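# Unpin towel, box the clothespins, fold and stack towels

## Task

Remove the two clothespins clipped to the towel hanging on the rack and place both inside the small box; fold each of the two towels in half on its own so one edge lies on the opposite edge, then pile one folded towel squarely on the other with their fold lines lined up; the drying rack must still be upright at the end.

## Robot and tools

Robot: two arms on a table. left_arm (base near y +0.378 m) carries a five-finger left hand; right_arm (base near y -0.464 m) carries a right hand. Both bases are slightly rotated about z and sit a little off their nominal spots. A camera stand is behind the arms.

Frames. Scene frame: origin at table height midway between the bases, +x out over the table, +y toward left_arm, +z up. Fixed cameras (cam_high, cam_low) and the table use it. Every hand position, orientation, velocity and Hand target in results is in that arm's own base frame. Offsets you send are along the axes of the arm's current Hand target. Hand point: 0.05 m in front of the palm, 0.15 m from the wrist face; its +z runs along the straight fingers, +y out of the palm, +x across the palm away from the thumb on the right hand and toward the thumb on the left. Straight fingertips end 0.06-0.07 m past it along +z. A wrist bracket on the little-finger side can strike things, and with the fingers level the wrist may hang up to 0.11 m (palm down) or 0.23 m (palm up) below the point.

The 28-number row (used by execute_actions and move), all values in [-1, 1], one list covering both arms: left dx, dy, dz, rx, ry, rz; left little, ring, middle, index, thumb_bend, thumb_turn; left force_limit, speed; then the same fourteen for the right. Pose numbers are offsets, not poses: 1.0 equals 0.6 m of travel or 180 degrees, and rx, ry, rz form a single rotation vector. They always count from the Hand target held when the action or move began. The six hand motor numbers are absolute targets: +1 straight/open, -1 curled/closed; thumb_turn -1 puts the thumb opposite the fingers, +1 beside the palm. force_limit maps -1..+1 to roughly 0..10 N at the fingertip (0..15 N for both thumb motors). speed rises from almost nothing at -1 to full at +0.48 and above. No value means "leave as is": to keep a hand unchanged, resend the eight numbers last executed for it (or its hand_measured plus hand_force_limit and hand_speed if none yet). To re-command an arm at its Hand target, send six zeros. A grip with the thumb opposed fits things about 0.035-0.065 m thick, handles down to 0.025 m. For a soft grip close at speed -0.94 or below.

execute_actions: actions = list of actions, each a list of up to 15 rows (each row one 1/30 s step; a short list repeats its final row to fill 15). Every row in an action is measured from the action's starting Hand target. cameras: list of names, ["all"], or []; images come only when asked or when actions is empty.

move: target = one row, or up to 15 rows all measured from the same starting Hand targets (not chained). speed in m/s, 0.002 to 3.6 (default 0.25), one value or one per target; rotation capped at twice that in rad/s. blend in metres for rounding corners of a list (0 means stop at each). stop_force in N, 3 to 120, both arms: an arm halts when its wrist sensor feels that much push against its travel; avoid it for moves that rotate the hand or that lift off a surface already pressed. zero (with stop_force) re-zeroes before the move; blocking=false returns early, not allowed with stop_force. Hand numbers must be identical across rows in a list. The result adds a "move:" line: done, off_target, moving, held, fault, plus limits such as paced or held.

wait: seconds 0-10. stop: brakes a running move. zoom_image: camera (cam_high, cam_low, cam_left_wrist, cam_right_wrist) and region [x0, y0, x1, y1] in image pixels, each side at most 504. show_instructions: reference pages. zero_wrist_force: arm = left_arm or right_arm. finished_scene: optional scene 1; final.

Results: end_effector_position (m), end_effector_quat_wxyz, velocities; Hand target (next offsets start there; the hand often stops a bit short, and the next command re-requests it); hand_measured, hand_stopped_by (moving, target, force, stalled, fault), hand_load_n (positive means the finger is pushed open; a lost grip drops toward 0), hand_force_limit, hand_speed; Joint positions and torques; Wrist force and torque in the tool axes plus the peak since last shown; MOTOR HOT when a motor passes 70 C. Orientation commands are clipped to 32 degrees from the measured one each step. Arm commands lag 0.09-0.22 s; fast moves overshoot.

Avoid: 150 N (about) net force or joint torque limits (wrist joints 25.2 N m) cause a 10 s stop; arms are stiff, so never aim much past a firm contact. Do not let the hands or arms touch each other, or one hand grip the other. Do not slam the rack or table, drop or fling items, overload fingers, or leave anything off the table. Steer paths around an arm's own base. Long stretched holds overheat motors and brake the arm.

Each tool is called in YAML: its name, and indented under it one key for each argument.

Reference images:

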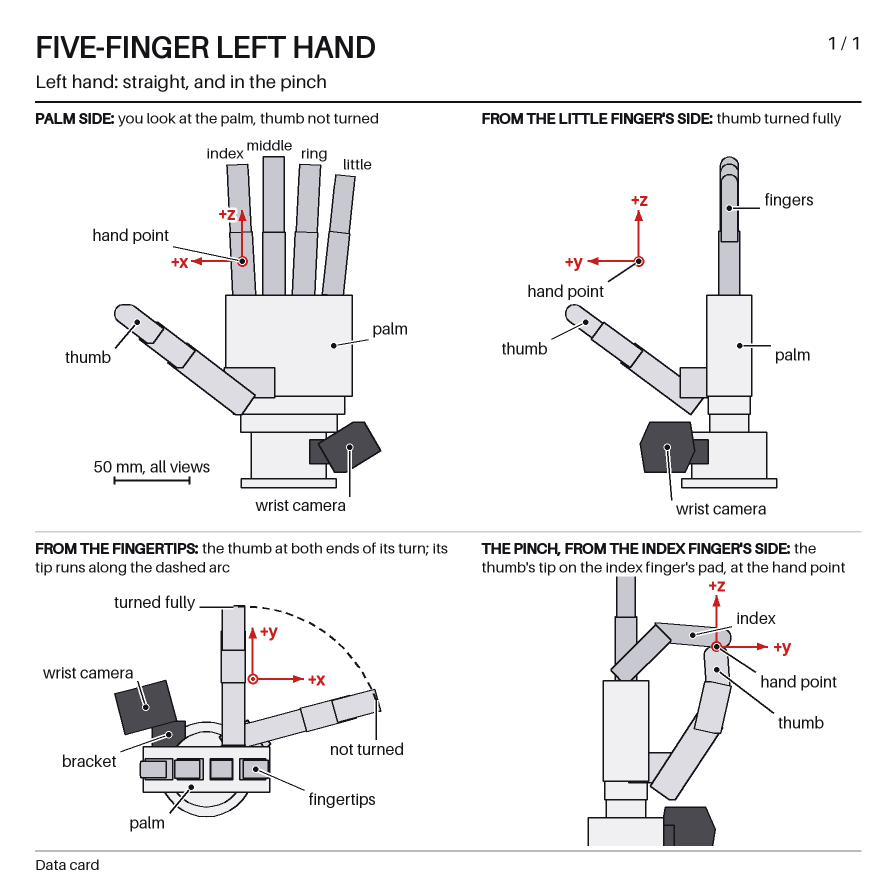

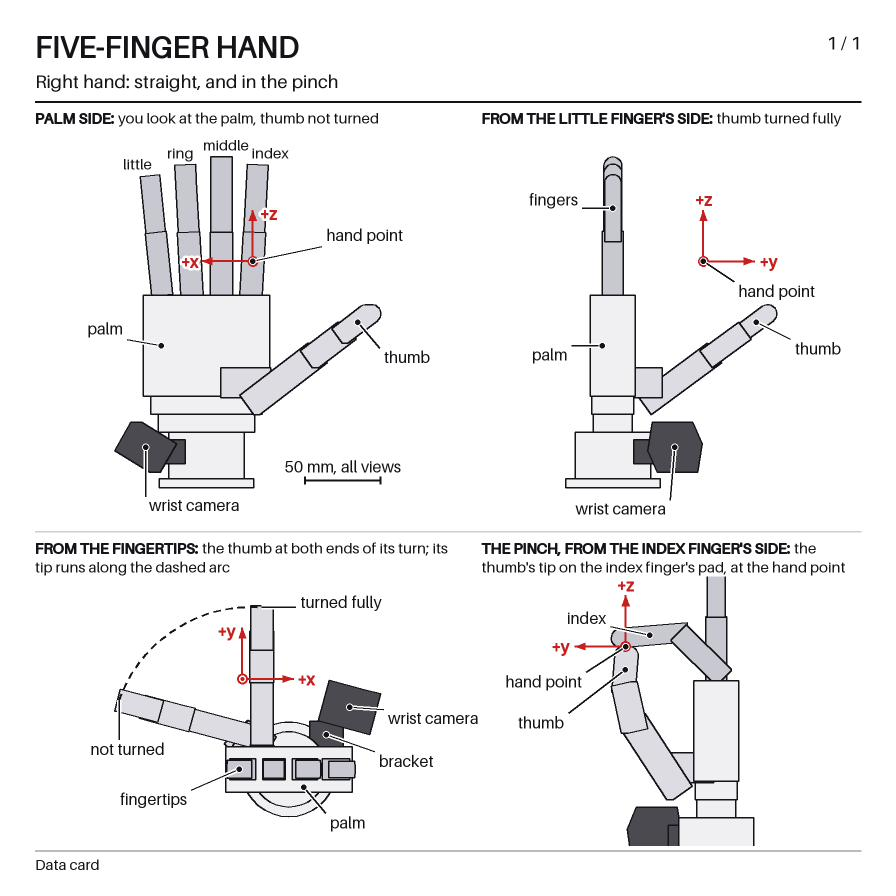

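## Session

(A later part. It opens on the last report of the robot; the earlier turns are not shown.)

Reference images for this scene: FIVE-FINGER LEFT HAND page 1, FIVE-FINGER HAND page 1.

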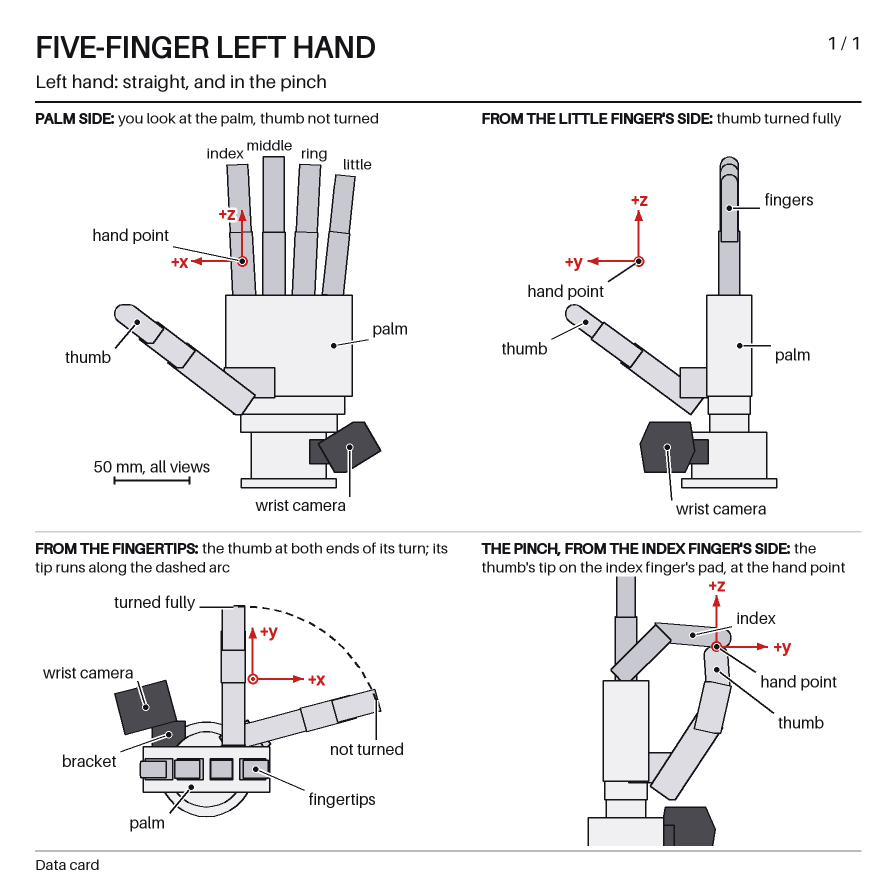

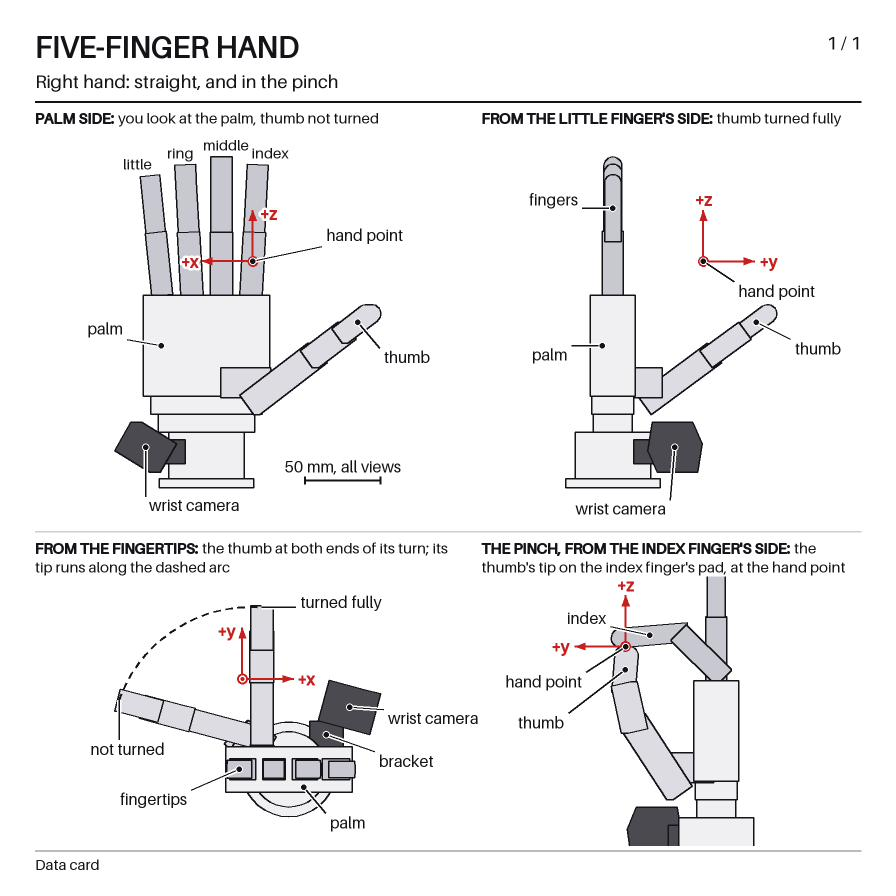

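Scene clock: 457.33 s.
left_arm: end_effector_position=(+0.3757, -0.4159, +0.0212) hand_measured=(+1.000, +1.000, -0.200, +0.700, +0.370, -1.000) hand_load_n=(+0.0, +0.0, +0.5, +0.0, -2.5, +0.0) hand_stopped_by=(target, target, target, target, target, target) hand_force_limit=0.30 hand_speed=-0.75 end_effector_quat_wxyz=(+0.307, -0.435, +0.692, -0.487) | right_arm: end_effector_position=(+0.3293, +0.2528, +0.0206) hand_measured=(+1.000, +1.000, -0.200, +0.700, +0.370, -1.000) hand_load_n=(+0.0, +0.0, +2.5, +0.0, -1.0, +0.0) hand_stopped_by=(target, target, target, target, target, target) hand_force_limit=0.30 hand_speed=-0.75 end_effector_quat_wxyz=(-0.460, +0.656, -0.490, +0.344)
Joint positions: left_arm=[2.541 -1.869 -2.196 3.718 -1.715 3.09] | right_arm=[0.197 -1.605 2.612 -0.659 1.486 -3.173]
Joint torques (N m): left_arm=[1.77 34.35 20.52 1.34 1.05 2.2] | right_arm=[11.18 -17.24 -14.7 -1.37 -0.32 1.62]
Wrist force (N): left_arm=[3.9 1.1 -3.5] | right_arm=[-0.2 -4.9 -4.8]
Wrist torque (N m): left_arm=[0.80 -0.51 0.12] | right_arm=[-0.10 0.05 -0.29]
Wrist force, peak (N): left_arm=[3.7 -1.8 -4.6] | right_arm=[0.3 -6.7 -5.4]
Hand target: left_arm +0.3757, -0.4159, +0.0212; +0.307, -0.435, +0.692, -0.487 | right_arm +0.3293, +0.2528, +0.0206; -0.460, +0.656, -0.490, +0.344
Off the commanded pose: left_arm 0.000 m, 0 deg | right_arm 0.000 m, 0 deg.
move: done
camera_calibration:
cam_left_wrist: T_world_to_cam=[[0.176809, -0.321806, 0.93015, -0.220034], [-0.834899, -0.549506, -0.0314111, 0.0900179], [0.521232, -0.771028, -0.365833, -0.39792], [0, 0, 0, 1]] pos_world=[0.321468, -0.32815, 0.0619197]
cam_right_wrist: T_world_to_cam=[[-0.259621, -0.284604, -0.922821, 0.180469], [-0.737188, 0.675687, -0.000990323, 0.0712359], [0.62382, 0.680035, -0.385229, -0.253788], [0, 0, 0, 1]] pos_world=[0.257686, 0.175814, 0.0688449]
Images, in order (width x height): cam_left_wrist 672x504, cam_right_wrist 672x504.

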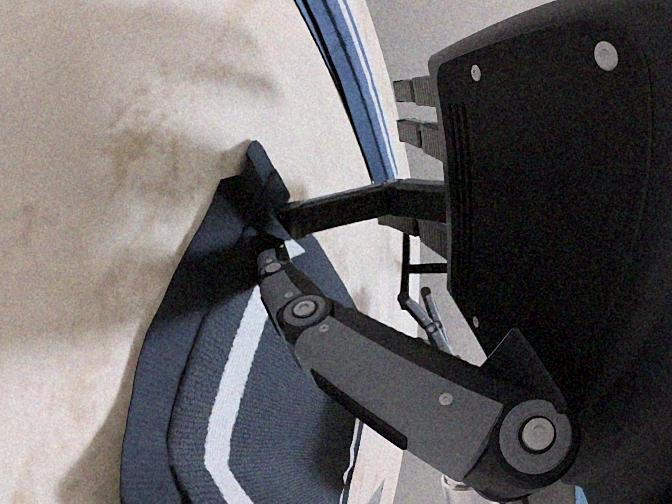

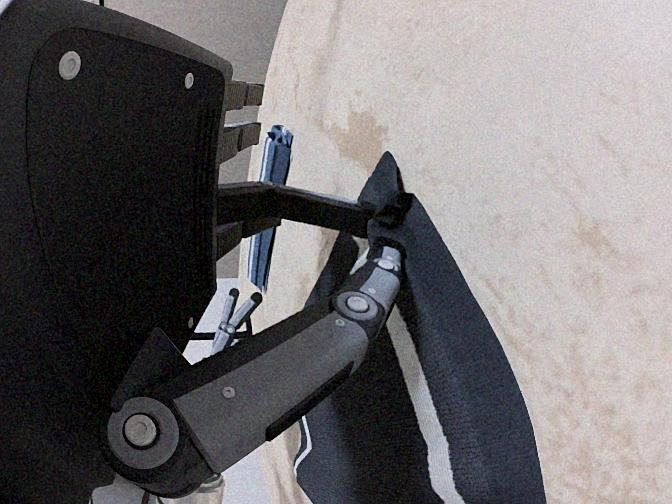

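move:
  target: [0,0,0,0,0,0,1,1,-0.45,0.7,0.37,-1,0.6,-0.75, 0,0,0,0,0,0,1,1,-0.45,0.7,0.37,-1,0.6,-0.75]
  speed: 0.01
  cameras: ["cam_right_wrist","cam_left_wrist"]

Scene clock: 458.30 s.
left_arm: end_effector_position=(+0.3757, -0.4159, +0.0212) hand_measured=(+1.000, +1.000, -0.288, +0.700, +0.370, -1.000) hand_load_n=(+0.0, +0.0, +8.5, +0.0, +0.5, +0.5) hand_stopped_by=(target, target, force, target, target, target) hand_force_limit=0.60 hand_speed=-0.75 end_effector_quat_wxyz=(+0.307, -0.435, +0.692, -0.487) | right_arm: end_effector_position=(+0.3293, +0.2528, +0.0206) hand_measured=(+1.000, +1.000, -0.288, +0.700, +0.370, -1.000) hand_load_n=(+0.0, +0.0, +9.0, +0.0, +0.5, -0.5) hand_stopped_by=(target, target, force, target, target, target) hand_force_limit=0.60 hand_speed=-0.75 end_effector_quat_wxyz=(-0.460, +0.656, -0.490, +0.344)
Joint positions: left_arm=[2.541 -1.869 -2.196 3.718 -1.715 3.09] | right_arm=[0.197 -1.605 2.612 -0.659 1.486 -3.173]
Joint torques (N m): left_arm=[0.71 33.54 17.26 1.56 1.02 1.9] | right_arm=[10.56 -16.82 -12.21 -1.4 -0.42 1.54]
Wrist force (N): left_arm=[4.0 -1.4 -2.8] | right_arm=[-0.4 -7.4 -3.3]
Wrist torque (N m): left_arm=[0.70 -0.48 0.14] | right_arm=[-0.09 0.05 -0.33]
Wrist force, peak (N): left_arm=[3.9 0.7 -3.6] | right_arm=[-0.6 -7.4 -3.5]
Hand target: left_arm +0.3757, -0.4159, +0.0212; +0.307, -0.435, +0.692, -0.487 | right_arm +0.3293, +0.2528, +0.0206; -0.460, +0.656, -0.490, +0.344
Off the commanded pose: left_arm 0.000 m, 0 deg | right_arm 0.000 m, 0 deg.
move: done
camera_calibration:
cam_left_wrist: T_world_to_cam=[[0.176809, -0.321806, 0.93015, -0.220034], [-0.834899, -0.549506, -0.0314111, 0.0900179], [0.521232, -0.771028, -0.365833, -0.39792], [0, 0, 0, 1]] pos_world=[0.321468, -0.32815, 0.0619197]
cam_right_wrist: T_world_to_cam=[[-0.259621, -0.284604, -0.922821, 0.180469], [-0.737188, 0.675687, -0.000990323, 0.0712359], [0.62382, 0.680035, -0.385229, -0.253788], [0, 0, 0, 1]] pos_world=[0.257686, 0.175814, 0.0688449]
Images, in order (width x height): cam_left_wrist 672x504, cam_right_wrist 672x504.

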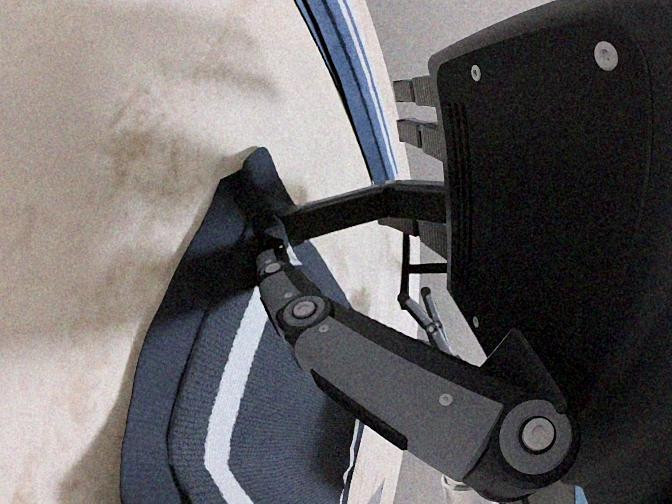

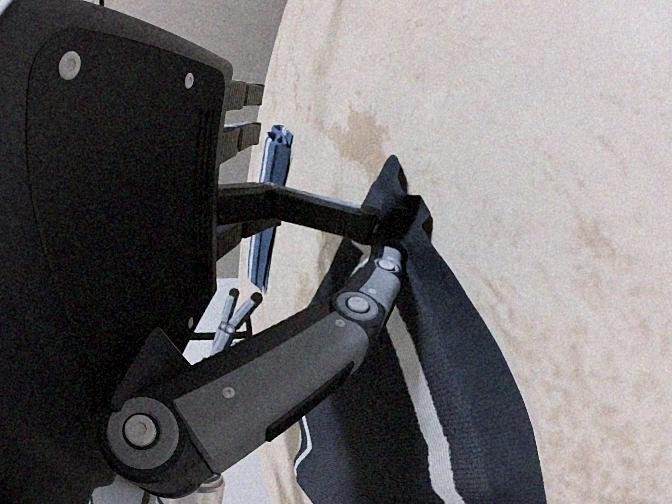

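move:
  target: [0,-0.0783,-0.0285,0,0,0,1,1,-0.45,0.7,0.37,-1,0.6,-0.75, 0,-0.0783,-0.0285,0,0,0,1,1,-0.45,0.7,0.37,-1,0.6,-0.75]
  speed: 0.06
  cameras: ["cam_high","cam_right_wrist","cam_left_wrist"]

Scene clock: 459.63 s.
left_arm: end_effector_position=(+0.3755, -0.4158, +0.0713) hand_measured=(+1.000, +1.000, -0.288, +0.700, +0.370, -1.000) hand_load_n=(+0.0, +0.0, +5.5, +0.0, +3.5, +0.5) hand_stopped_by=(target, target, force, target, target, target) hand_force_limit=0.60 hand_speed=-0.75 end_effector_quat_wxyz=(+0.307, -0.435, +0.692, -0.488) | right_arm: end_effector_position=(+0.3292, +0.2528, +0.0706) hand_measured=(+1.000, +1.000, -0.288, +0.700, +0.370, -1.000) hand_load_n=(+0.0, +0.0, +5.0, +0.0, +3.0, +0.5) hand_stopped_by=(target, target, force, target, target, target) hand_force_limit=0.60 hand_speed=-0.75 end_effector_quat_wxyz=(-0.460, +0.656, -0.490, +0.344)
Joint positions: left_arm=[2.541 -1.761 -2.154 3.568 -1.715 3.09] | right_arm=[0.198 -1.777 2.545 -0.421 1.486 -3.172]
Joint torques (N m): left_arm=[-5.92 11.08 6.37 1.42 -1.67 -1.22] | right_arm=[-12.43 -1.9 -6.15 -1.07 -1.68 -1.17]
Wrist force (N): left_arm=[4.1 4.6 -1.8] | right_arm=[-0.3 -0.9 -2.6]
Wrist torque (N m): left_arm=[0.93 -0.48 0.04] | right_arm=[-0.01 0.05 -0.26]
Wrist force, peak (N): left_arm=[4.1 5.2 -1.4] | right_arm=[-0.4 -7.4 -3.2]
Hand target: left_arm +0.3754, -0.4158, +0.0712; +0.307, -0.435, +0.692, -0.487 | right_arm +0.3292, +0.2528, +0.0706; -0.460, +0.656, -0.490, +0.344
Off the commanded pose: left_arm 0.000 m, 0 deg | right_arm 0.000 m, 0 deg.
move: done
camera_calibration:
cam_left_wrist: T_world_to_cam=[[0.176624, -0.321702, 0.930222, -0.266464], [-0.834869, -0.549545, -0.0315319, 0.0913879], [0.521342, -0.771044, -0.365641, -0.379421], [0, 0, 0, 1]] pos_world=[0.321169, -0.32805, 0.11202]
cam_right_wrist: T_world_to_cam=[[-0.259478, -0.284585, -0.922867, 0.22655], [-0.737255, 0.675613, -0.00104917, 0.0712489], [0.6238, 0.680116, -0.385119, -0.234486], [0, 0, 0, 1]] pos_world=[0.257586, 0.175814, 0.118845]
Images, in order (width x height): cam_high 672x504, cam_left_wrist 672x504, cam_right_wrist 672x504.

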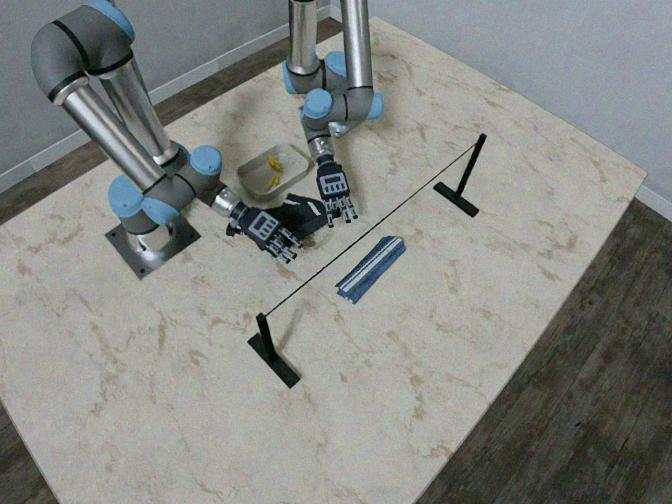

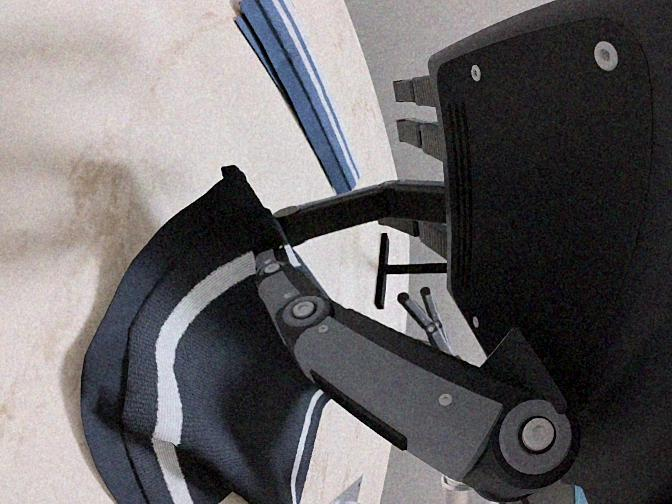

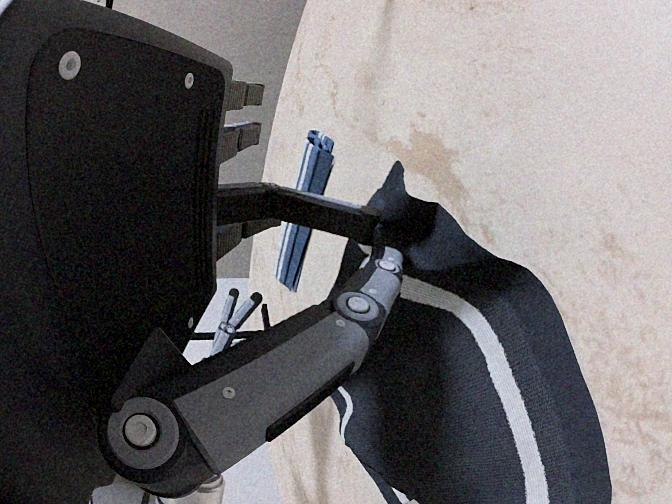

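move:
  target: [0.0073,-0.3061,-0.1278,0,-0.0318,-0.0116,1,1,-0.45,0.7,0.37,-1,0.6,-0.75, 0.0041,-0.3164,-0.1024,0,-0.0318,-0.0116,1,1,-0.45,0.7,0.37,-1,0.6,-0.75]
  speed: 0.1
  cameras: ["all"]

Scene clock: 462.40 s.
left_arm: end_effector_position=(+0.3641, -0.4153, +0.2701) hand_measured=(+1.000, +1.000, -0.288, +0.700, +0.370, -1.000) hand_load_n=(+0.0, +0.0, +5.0, +0.0, +4.0, +1.0) hand_stopped_by=(target, target, force, target, target, target) hand_force_limit=0.60 hand_speed=-0.75 end_effector_quat_wxyz=(+0.332, -0.472, +0.668, -0.471) | right_arm: end_effector_position=(+0.3363, +0.2523, +0.2700) hand_measured=(+1.000, +1.000, -0.288, +0.700, +0.370, -1.000) hand_load_n=(+0.0, +0.0, +5.0, +0.0, +3.5, +0.0) hand_stopped_by=(target, target, force, target, target, target) hand_force_limit=0.60 hand_speed=-0.75 end_effector_quat_wxyz=(-0.478, +0.681, -0.454, +0.319)
Joint positions: left_arm=[2.452 -1.534 -1.822 2.992 -1.898 3.02] | right_arm=[0.053 -2.056 2.142 0.279 1.252 -3.262]
Joint torques (N m): left_arm=[6.6 6.43 16.87 0.56 1.41 2.27] | right_arm=[10.25 8.8 -20.44 -0.8 1.56 1.49]
Wrist force (N): left_arm=[4.0 4.6 -2.1] | right_arm=[-0.4 -0.4 -2.4]
Wrist torque (N m): left_arm=[1.01 -0.46 0.10] | right_arm=[0.03 0.04 -0.01]
Wrist force, peak (N): left_arm=[4.0 5.9 -1.6] | right_arm=[-0.1 -1.5 -3.0]
Hand target: left_arm +0.3641, -0.4153, +0.2700; +0.332, -0.472, +0.668, -0.471 | right_arm +0.3362, +0.2523, +0.2700; -0.478, +0.681, -0.454, +0.319
Off the commanded pose: left_arm 0.000 m, 0 deg | right_arm 0.000 m, 0 deg.
move: done
camera_calibration:
cam_left_wrist: T_world_to_cam=[[0.210044, -0.300371, 0.930408, -0.452433], [-0.771843, -0.635068, -0.0307771, 0.0298065], [0.600117, -0.711664, -0.365231, -0.304588], [0, 0, 0, 1]] pos_world=[0.300825, -0.333733, 0.31062]
cam_right_wrist: T_world_to_cam=[[-0.227825, -0.310904, -0.922732, 0.408181], [-0.804674, 0.593715, -0.00136956, 0.120425], [0.548266, 0.742187, -0.38544, -0.151939], [0, 0, 0, 1]] pos_world=[0.273199, 0.168174, 0.318243]

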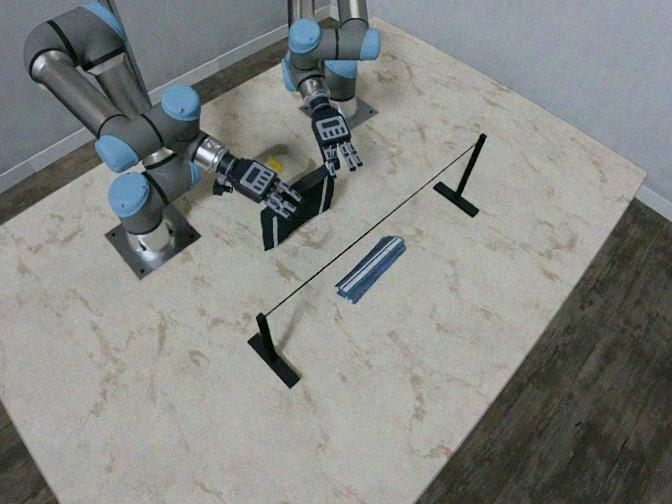

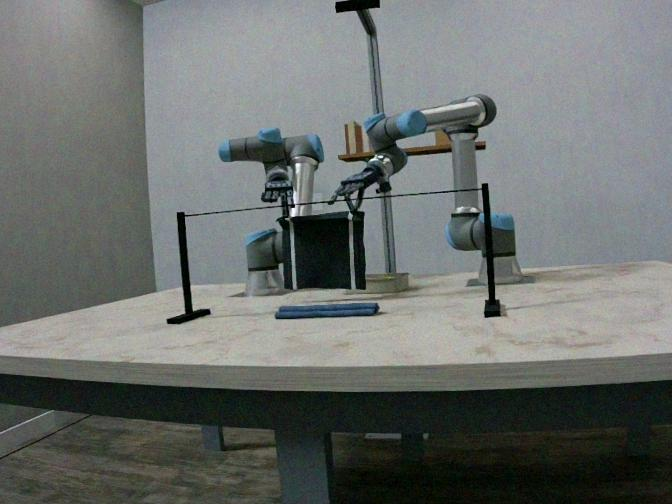

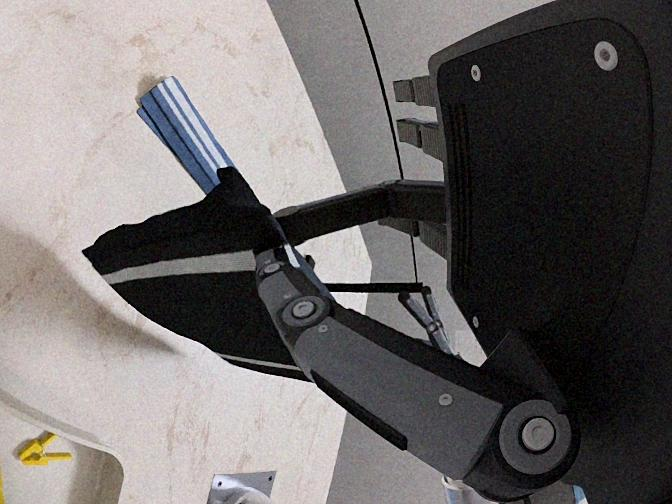

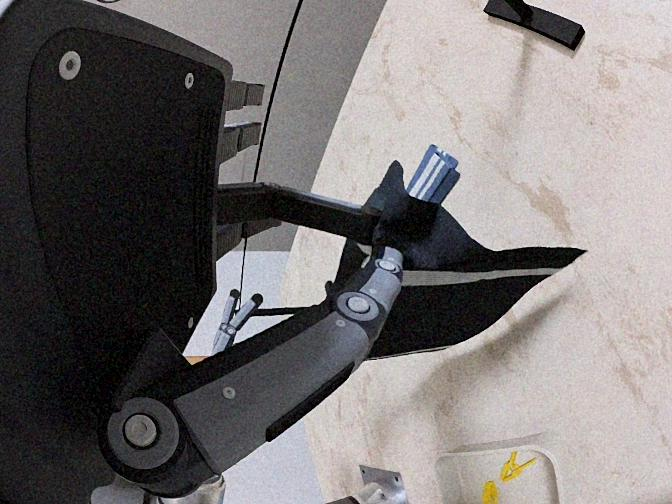

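Excellent — the towel hangs as a clean sheet. Zoom in.

zoom_image:
  camera: "cam_low"
  region: [240, 160, 420, 330]

zoom_image:
  camera: "cam_high"
  region: [230, 130, 370, 260]

Scaled by 2.800 from the camera's 672x504 image, which has a finer 960x720 frame.

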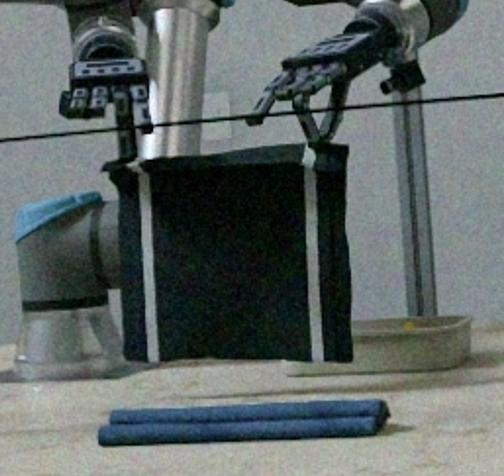

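Scaled by 3.600 from the camera's 672x504 image, which has a finer 960x720 frame.

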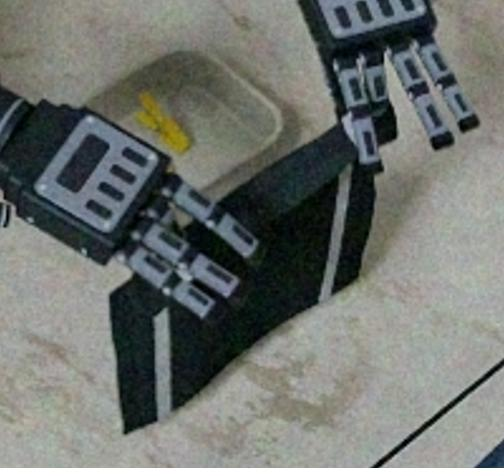

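move:
  target: [-0.0562,0.0229,0.1564,0,0,0,1,1,-0.45,0.7,0.37,-1,0.6,-0.75, 0.0562,0.0229,0.1565,0,0,0,1,1,-0.45,0.7,0.37,-1,0.6,-0.75]
  speed: 0.1
  cameras: ["cam_high","cam_low","cam_right_wrist"]

Scene clock: 464.47 s.
left_arm: end_effector_position=(+0.4543, -0.4116, +0.2255) hand_measured=(+1.000, +1.000, -0.288, +0.700, +0.370, -1.000) hand_load_n=(+0.0, +0.0, +5.0, +0.0, +4.0, +1.0) hand_stopped_by=(target, target, force, target, target, target) hand_force_limit=0.60 hand_speed=-0.75 end_effector_quat_wxyz=(+0.332, -0.472, +0.668, -0.471) | right_arm: end_effector_position=(+0.4265, +0.2532, +0.2253) hand_measured=(+1.000, +1.000, -0.288, +0.700, +0.370, -1.000) hand_load_n=(+0.0, +0.0, +5.0, +0.0, +3.5, +0.0) hand_stopped_by=(target, target, force, target, target, target) hand_force_limit=0.60 hand_speed=-0.75 end_effector_quat_wxyz=(-0.478, +0.681, -0.454, +0.319)
Joint positions: left_arm=[2.606 -1.679 -1.787 3.117 -1.754 3.075] | right_arm=[0.038 -1.793 2.096 0.064 1.237 -3.268]
Joint torques (N m): left_arm=[-4.19 34.13 12.69 -0.46 -1.74 -1.81] | right_arm=[12.86 -9.75 -10.76 0.46 1.53 0.79]
Wrist force (N): left_arm=[4.1 5.0 -2.0] | right_arm=[-0.4 -0.7 -2.7]
Wrist torque (N m): left_arm=[1.03 -0.47 -0.03] | right_arm=[0.00 0.04 -0.02]
Wrist force, peak (N): left_arm=[4.5 5.2 -2.0] | right_arm=[-0.3 -0.7 -3.3]
Hand target: left_arm +0.4543, -0.4116, +0.2255; +0.332, -0.472, +0.668, -0.471 | right_arm +0.4264, +0.2533, +0.2252; -0.478, +0.681, -0.454, +0.319
Off the commanded pose: left_arm 0.000 m, 0 deg | right_arm 0.000 m, 0 deg.
move: done
camera_calibration:
cam_right_wrist: T_world_to_cam=[[-0.227898, -0.310849, -0.922733, 0.387782], [-0.804653, 0.593745, -0.00128558, 0.192375], [0.548267, 0.742186, -0.385438, -0.219291], [0, 0, 0, 1]] pos_world=[0.3634, 0.169074, 0.273544]
Images, in order (width x height): cam_high 672x504, cam_low 672x504, cam_right_wrist 672x504.

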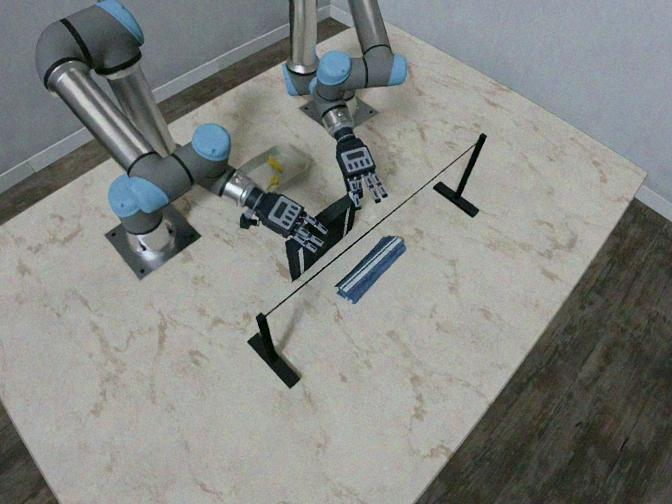

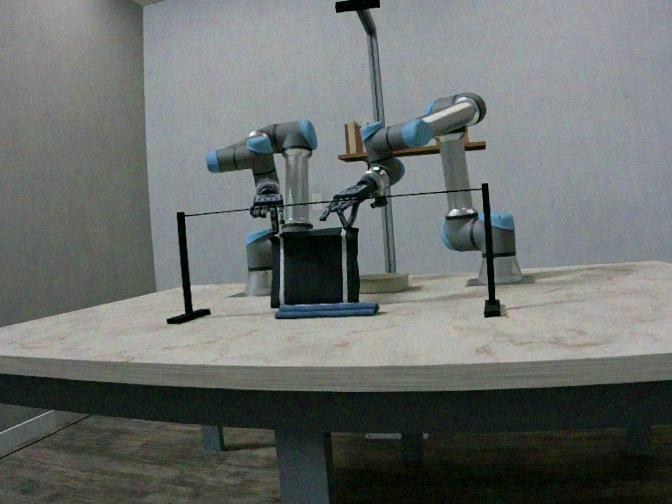

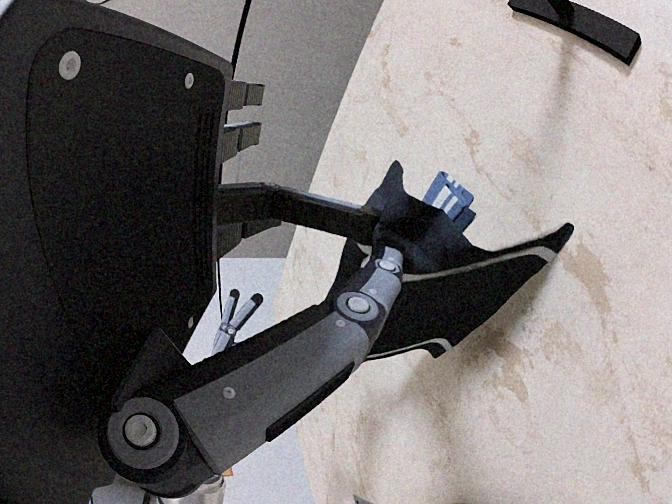

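move:
  target:
    - [0.0375,0.0865,-0.0672,0,0,0,1,1,-0.45,0.7,0.37,-1,0.6,-0.75, -0.0375,0.0865,-0.0672,0,0,0,1,1,-0.45,0.7,0.37,-1,0.6,-0.75]
    - [0.0562,0.1385,-0.0976,0,0,0,1,1,-0.45,0.7,0.37,-1,0.6,-0.75, -0.0562,0.1385,-0.0977,0,0,0,1,1,-0.45,0.7,0.37,-1,0.6,-0.75]
  speed: 0.06
  blend: 0.01
  cameras: ["cam_high","cam_low","cam_right_wrist","cam_left_wrist"]

zoom_image:
  camera: "cam_high"
  region: [250, 160, 390, 290]

zoom_image:
  camera: "cam_low"
  region: [230, 180, 410, 340]

Scene clock: 467.27 s.
left_arm: end_effector_position=(+0.3646, -0.4155, +0.1669) hand_measured=(+1.000, +1.000, -0.288, +0.700, +0.370, -1.000) hand_load_n=(+0.0, +0.0, +5.0, +0.0, +4.0, +1.0) hand_stopped_by=(target, target, force, target, target, target) hand_force_limit=0.60 hand_speed=-0.75 end_effector_quat_wxyz=(+0.332, -0.472, +0.668, -0.471) end_effector_velocity=(+0.001, +0.000, +0.002) end_effector_angular_velocity=(+0.000, +0.001, -0.002) | right_arm: end_effector_position=(+0.3365, +0.2524, +0.1670) hand_measured=(+1.000, +1.000, -0.288, +0.700, +0.370, -1.000) hand_load_n=(-0.5, +0.0, +5.0, +0.0, +3.0, +0.0) hand_stopped_by=(target, target, force, target, target, target) hand_force_limit=0.60 hand_speed=-0.75 end_effector_quat_wxyz=(-0.478, +0.681, -0.454, +0.319)
Joint positions: left_arm=[2.452 -1.624 -2.011 3.273 -1.898 3.02] | right_arm=[0.054 -1.98 2.375 -0.029 1.252 -3.262]
Joint velocities: left_arm=[0.002 0.001 0.004 -0.005 0.004 0.001] | right_arm=[within noise]
Joint torques (N m): left_arm=[7.39 26.5 30.59 -0.67 1.44 1.59] | right_arm=[-5.81 9.4 -25.91 1.14 -0.75 1.1]
Wrist force (N): left_arm=[3.9 4.4 -2.3] | right_arm=[-0.4 -0.6 -2.4]
Wrist torque (N m): left_arm=[0.98 -0.46 0.12] | right_arm=[0.01 0.04 -0.24]
Wrist force, peak (N): left_arm=[4.4 5.1 -2.2] | right_arm=[-0.2 -0.8 -2.9]
Hand target: left_arm +0.3647, -0.4155, +0.1669; +0.332, -0.472, +0.668, -0.471 | right_arm +0.3365, +0.2524, +0.1669; -0.478, +0.681, -0.454, +0.319
Off the commanded pose: left_arm 0.000 m, 0 deg | right_arm 0.000 m, 0 deg.
move: done
camera_calibration:
cam_left_wrist: T_world_to_cam=[[0.210285, -0.300431, 0.930334, -0.356781], [-0.771777, -0.635153, -0.0306628, 0.0267564], [0.600117, -0.711562, -0.365429, -0.342681], [0, 0, 0, 1]] pos_world=[0.301324, -0.334032, 0.20752]
cam_right_wrist: T_world_to_cam=[[-0.227653, -0.310919, -0.922769, 0.313179], [-0.804785, 0.593564, -0.00145067, 0.120458], [0.548174, 0.742301, -0.38535, -0.191836], [0, 0, 0, 1]] pos_world=[0.273399, 0.168274, 0.215243]

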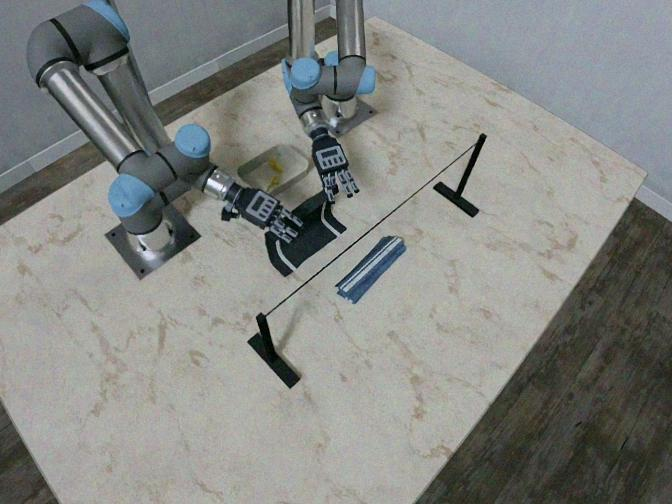

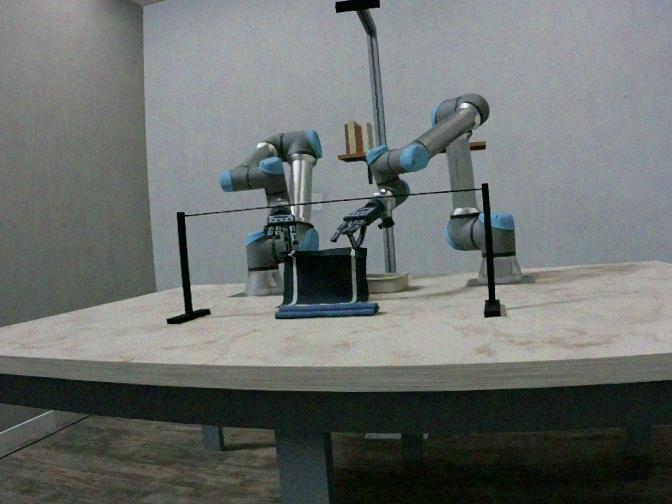

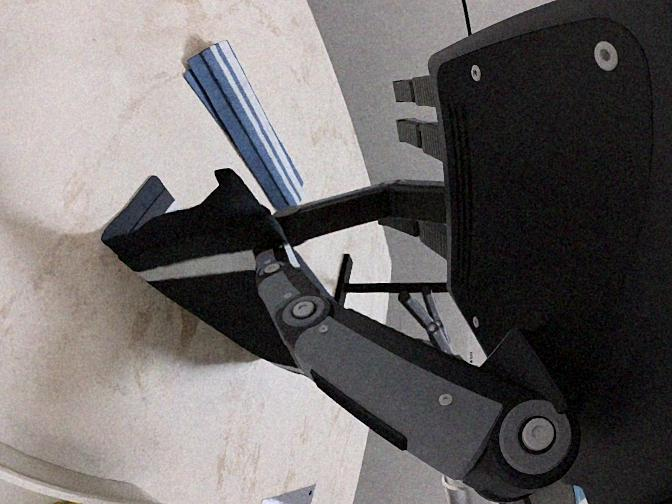

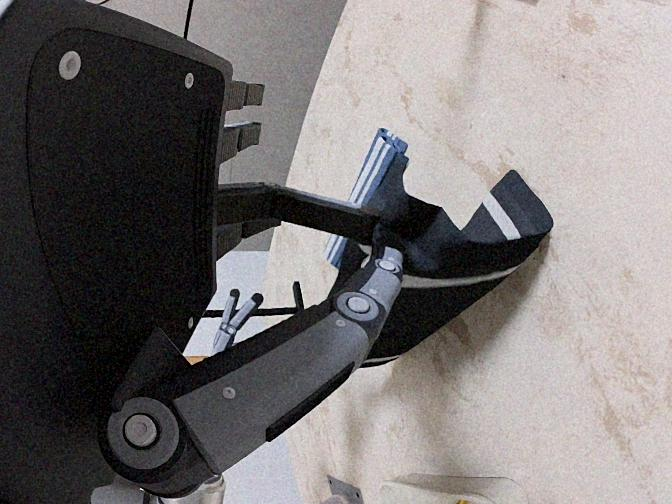

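Scaled by 3.600 from the camera's 672x504 image, which has a finer 960x720 frame.

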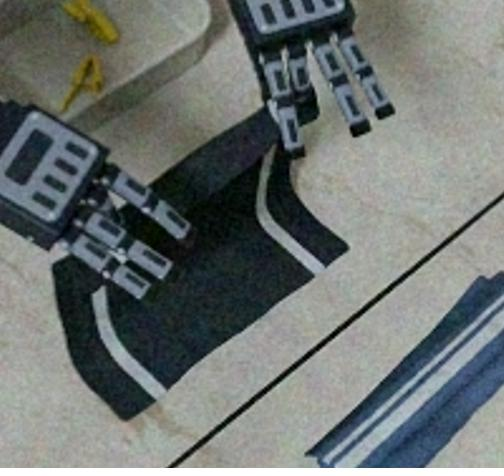

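Scaled by 2.800 from the camera's 672x504 image, which has a finer 960x720 frame.

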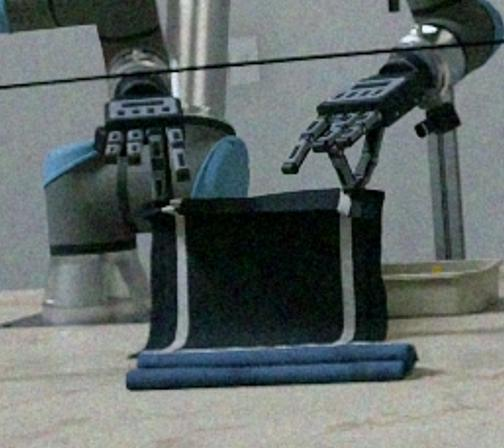

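move:
  target: [0.0250,0.0657,-0.0102,0,0.0127,0.0046,1,1,-0.45,0.7,0.37,-1,0.6,-0.75, -0.0103,0.0721,-0.0279,0,0.0127,0.0046,1,1,-0.45,0.7,0.37,-1,0.6,-0.75]
  speed: 0.06
  cameras: ["cam_high","cam_low","cam_right_wrist","cam_left_wrist"]

zoom_image:
  camera: "cam_high"
  region: [250, 160, 390, 290]

Scene clock: 469.03 s.
left_arm: end_effector_position=(+0.3416, -0.4233, +0.1316) hand_measured=(+1.000, +1.000, -0.288, +0.700, +0.370, -1.000) hand_load_n=(+0.0, +0.0, +5.0, +0.0, +4.0, +1.0) hand_stopped_by=(target, target, force, target, target, target) hand_force_limit=0.60 hand_speed=-0.75 end_effector_quat_wxyz=(+0.322, -0.457, +0.678, -0.477) end_effector_velocity=(+0.000, -0.001, +0.001) end_effector_angular_velocity=(-0.001, +0.001, -0.001) | right_arm: end_effector_position=(+0.3060, +0.2465, +0.1320) hand_measured=(+1.000, +1.000, -0.288, +0.700, +0.370, -1.000) hand_load_n=(-0.5, +0.0, +5.5, +0.0, +3.0, +0.0) hand_stopped_by=(target, target, force, target, target, target) hand_force_limit=0.60 hand_speed=-0.75 end_effector_quat_wxyz=(-0.471, +0.671, -0.468, +0.329) end_effector_velocity=(+0.000, +0.001, +0.001) end_effector_angular_velocity=(+0.000, +0.001, +0.004)
Joint positions: left_arm=[2.416 -1.651 -2.087 3.376 -1.891 3.023] | right_arm=[0.085 -2.031 2.498 -0.109 1.321 -3.234]
Joint velocities: left_arm=[0 0.001 0.004 -0.005 0.002 -0.001] | right_arm=[-0.001 0.001 -0.004 0.004 -0.005 -0.002]
Joint torques (N m): left_arm=[8.08 32.17 29.81 -1.16 0.28 1.72] | right_arm=[-10.09 9.92 -26.21 0.98 -1.61 -0.83]
Wrist force (N): left_arm=[3.7 4.8 -2.2] | right_arm=[-0.2 -0.8 -2.8]
Wrist torque (N m): left_arm=[0.99 -0.43 -0.07] | right_arm=[0.00 0.03 -0.25]
Wrist force, peak (N): left_arm=[3.8 5.3 -2.2] | right_arm=[-0.4 -1.6 -2.5]
Hand target: left_arm +0.3417, -0.4233, +0.1318; +0.322, -0.457, +0.678, -0.478 | right_arm +0.3061, +0.2464, +0.1319; -0.471, +0.671, -0.468, +0.329
Off the commanded pose: left_arm 0.000 m, 0 deg | right_arm 0.000 m, 0 deg.
move: done
camera_calibration:
cam_left_wrist: T_world_to_cam=[[0.197418, -0.30964, 0.930134, -0.320944], [-0.79824, -0.601549, -0.0308307, 0.026328], [0.569068, -0.736384, -0.365924, -0.347101], [0, 0, 0, 1]] pos_world=[0.2819, -0.339139, 0.17232]
cam_right_wrist: T_world_to_cam=[[-0.24071, -0.300789, -0.922814, 0.273612], [-0.778865, 0.627191, -0.00126964, 0.0831646], [0.579162, 0.718441, -0.385245, -0.187815], [0, 0, 0, 1]] pos_world=[0.23941, 0.165073, 0.180244]

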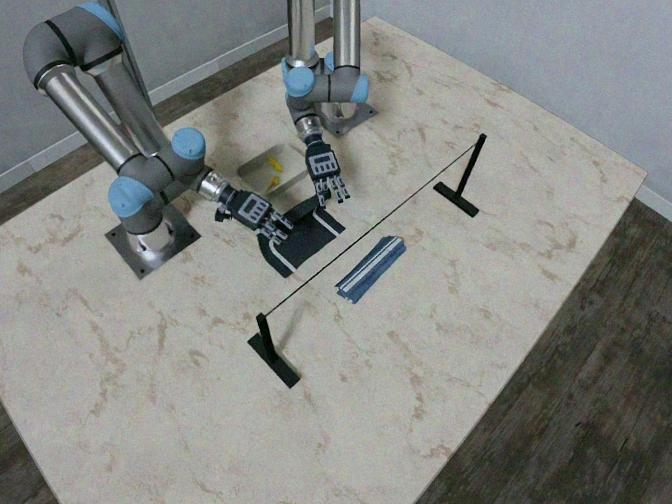

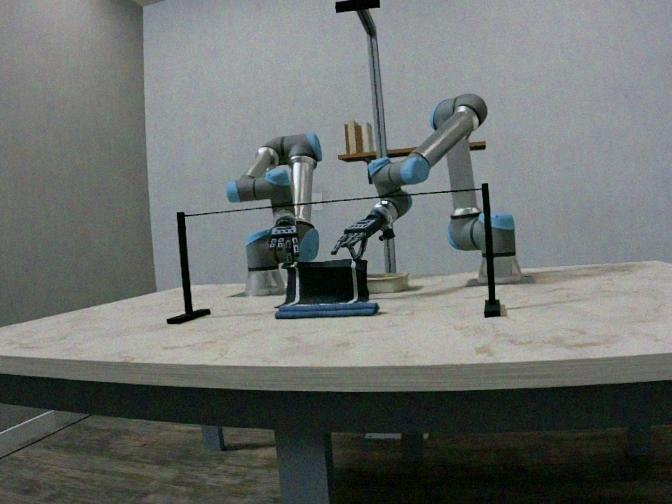

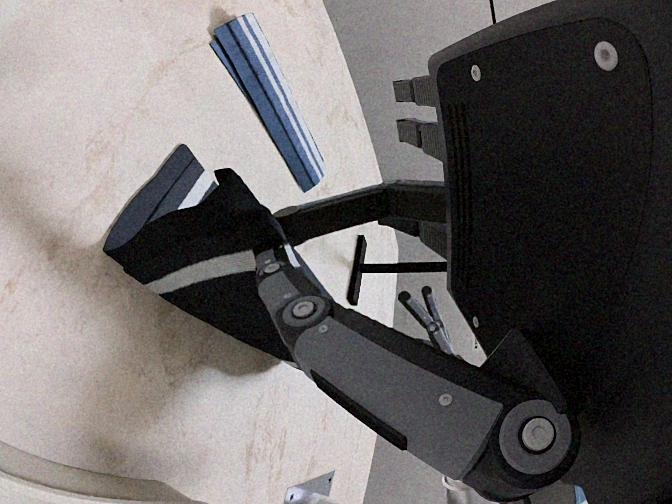

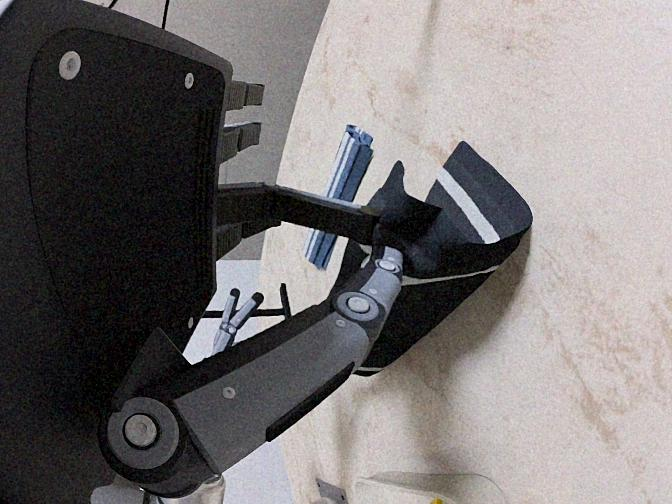

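Scaled by 3.600 from the camera's 672x504 image, which has a finer 960x720 frame.

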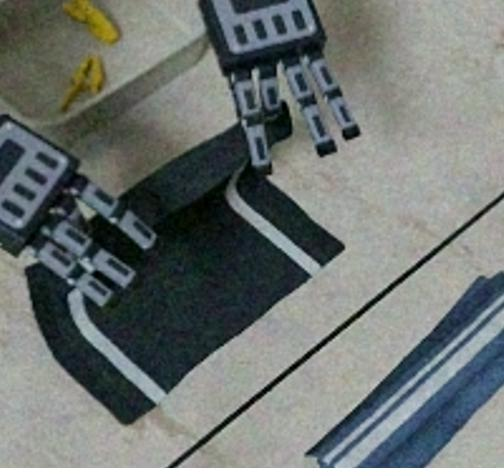

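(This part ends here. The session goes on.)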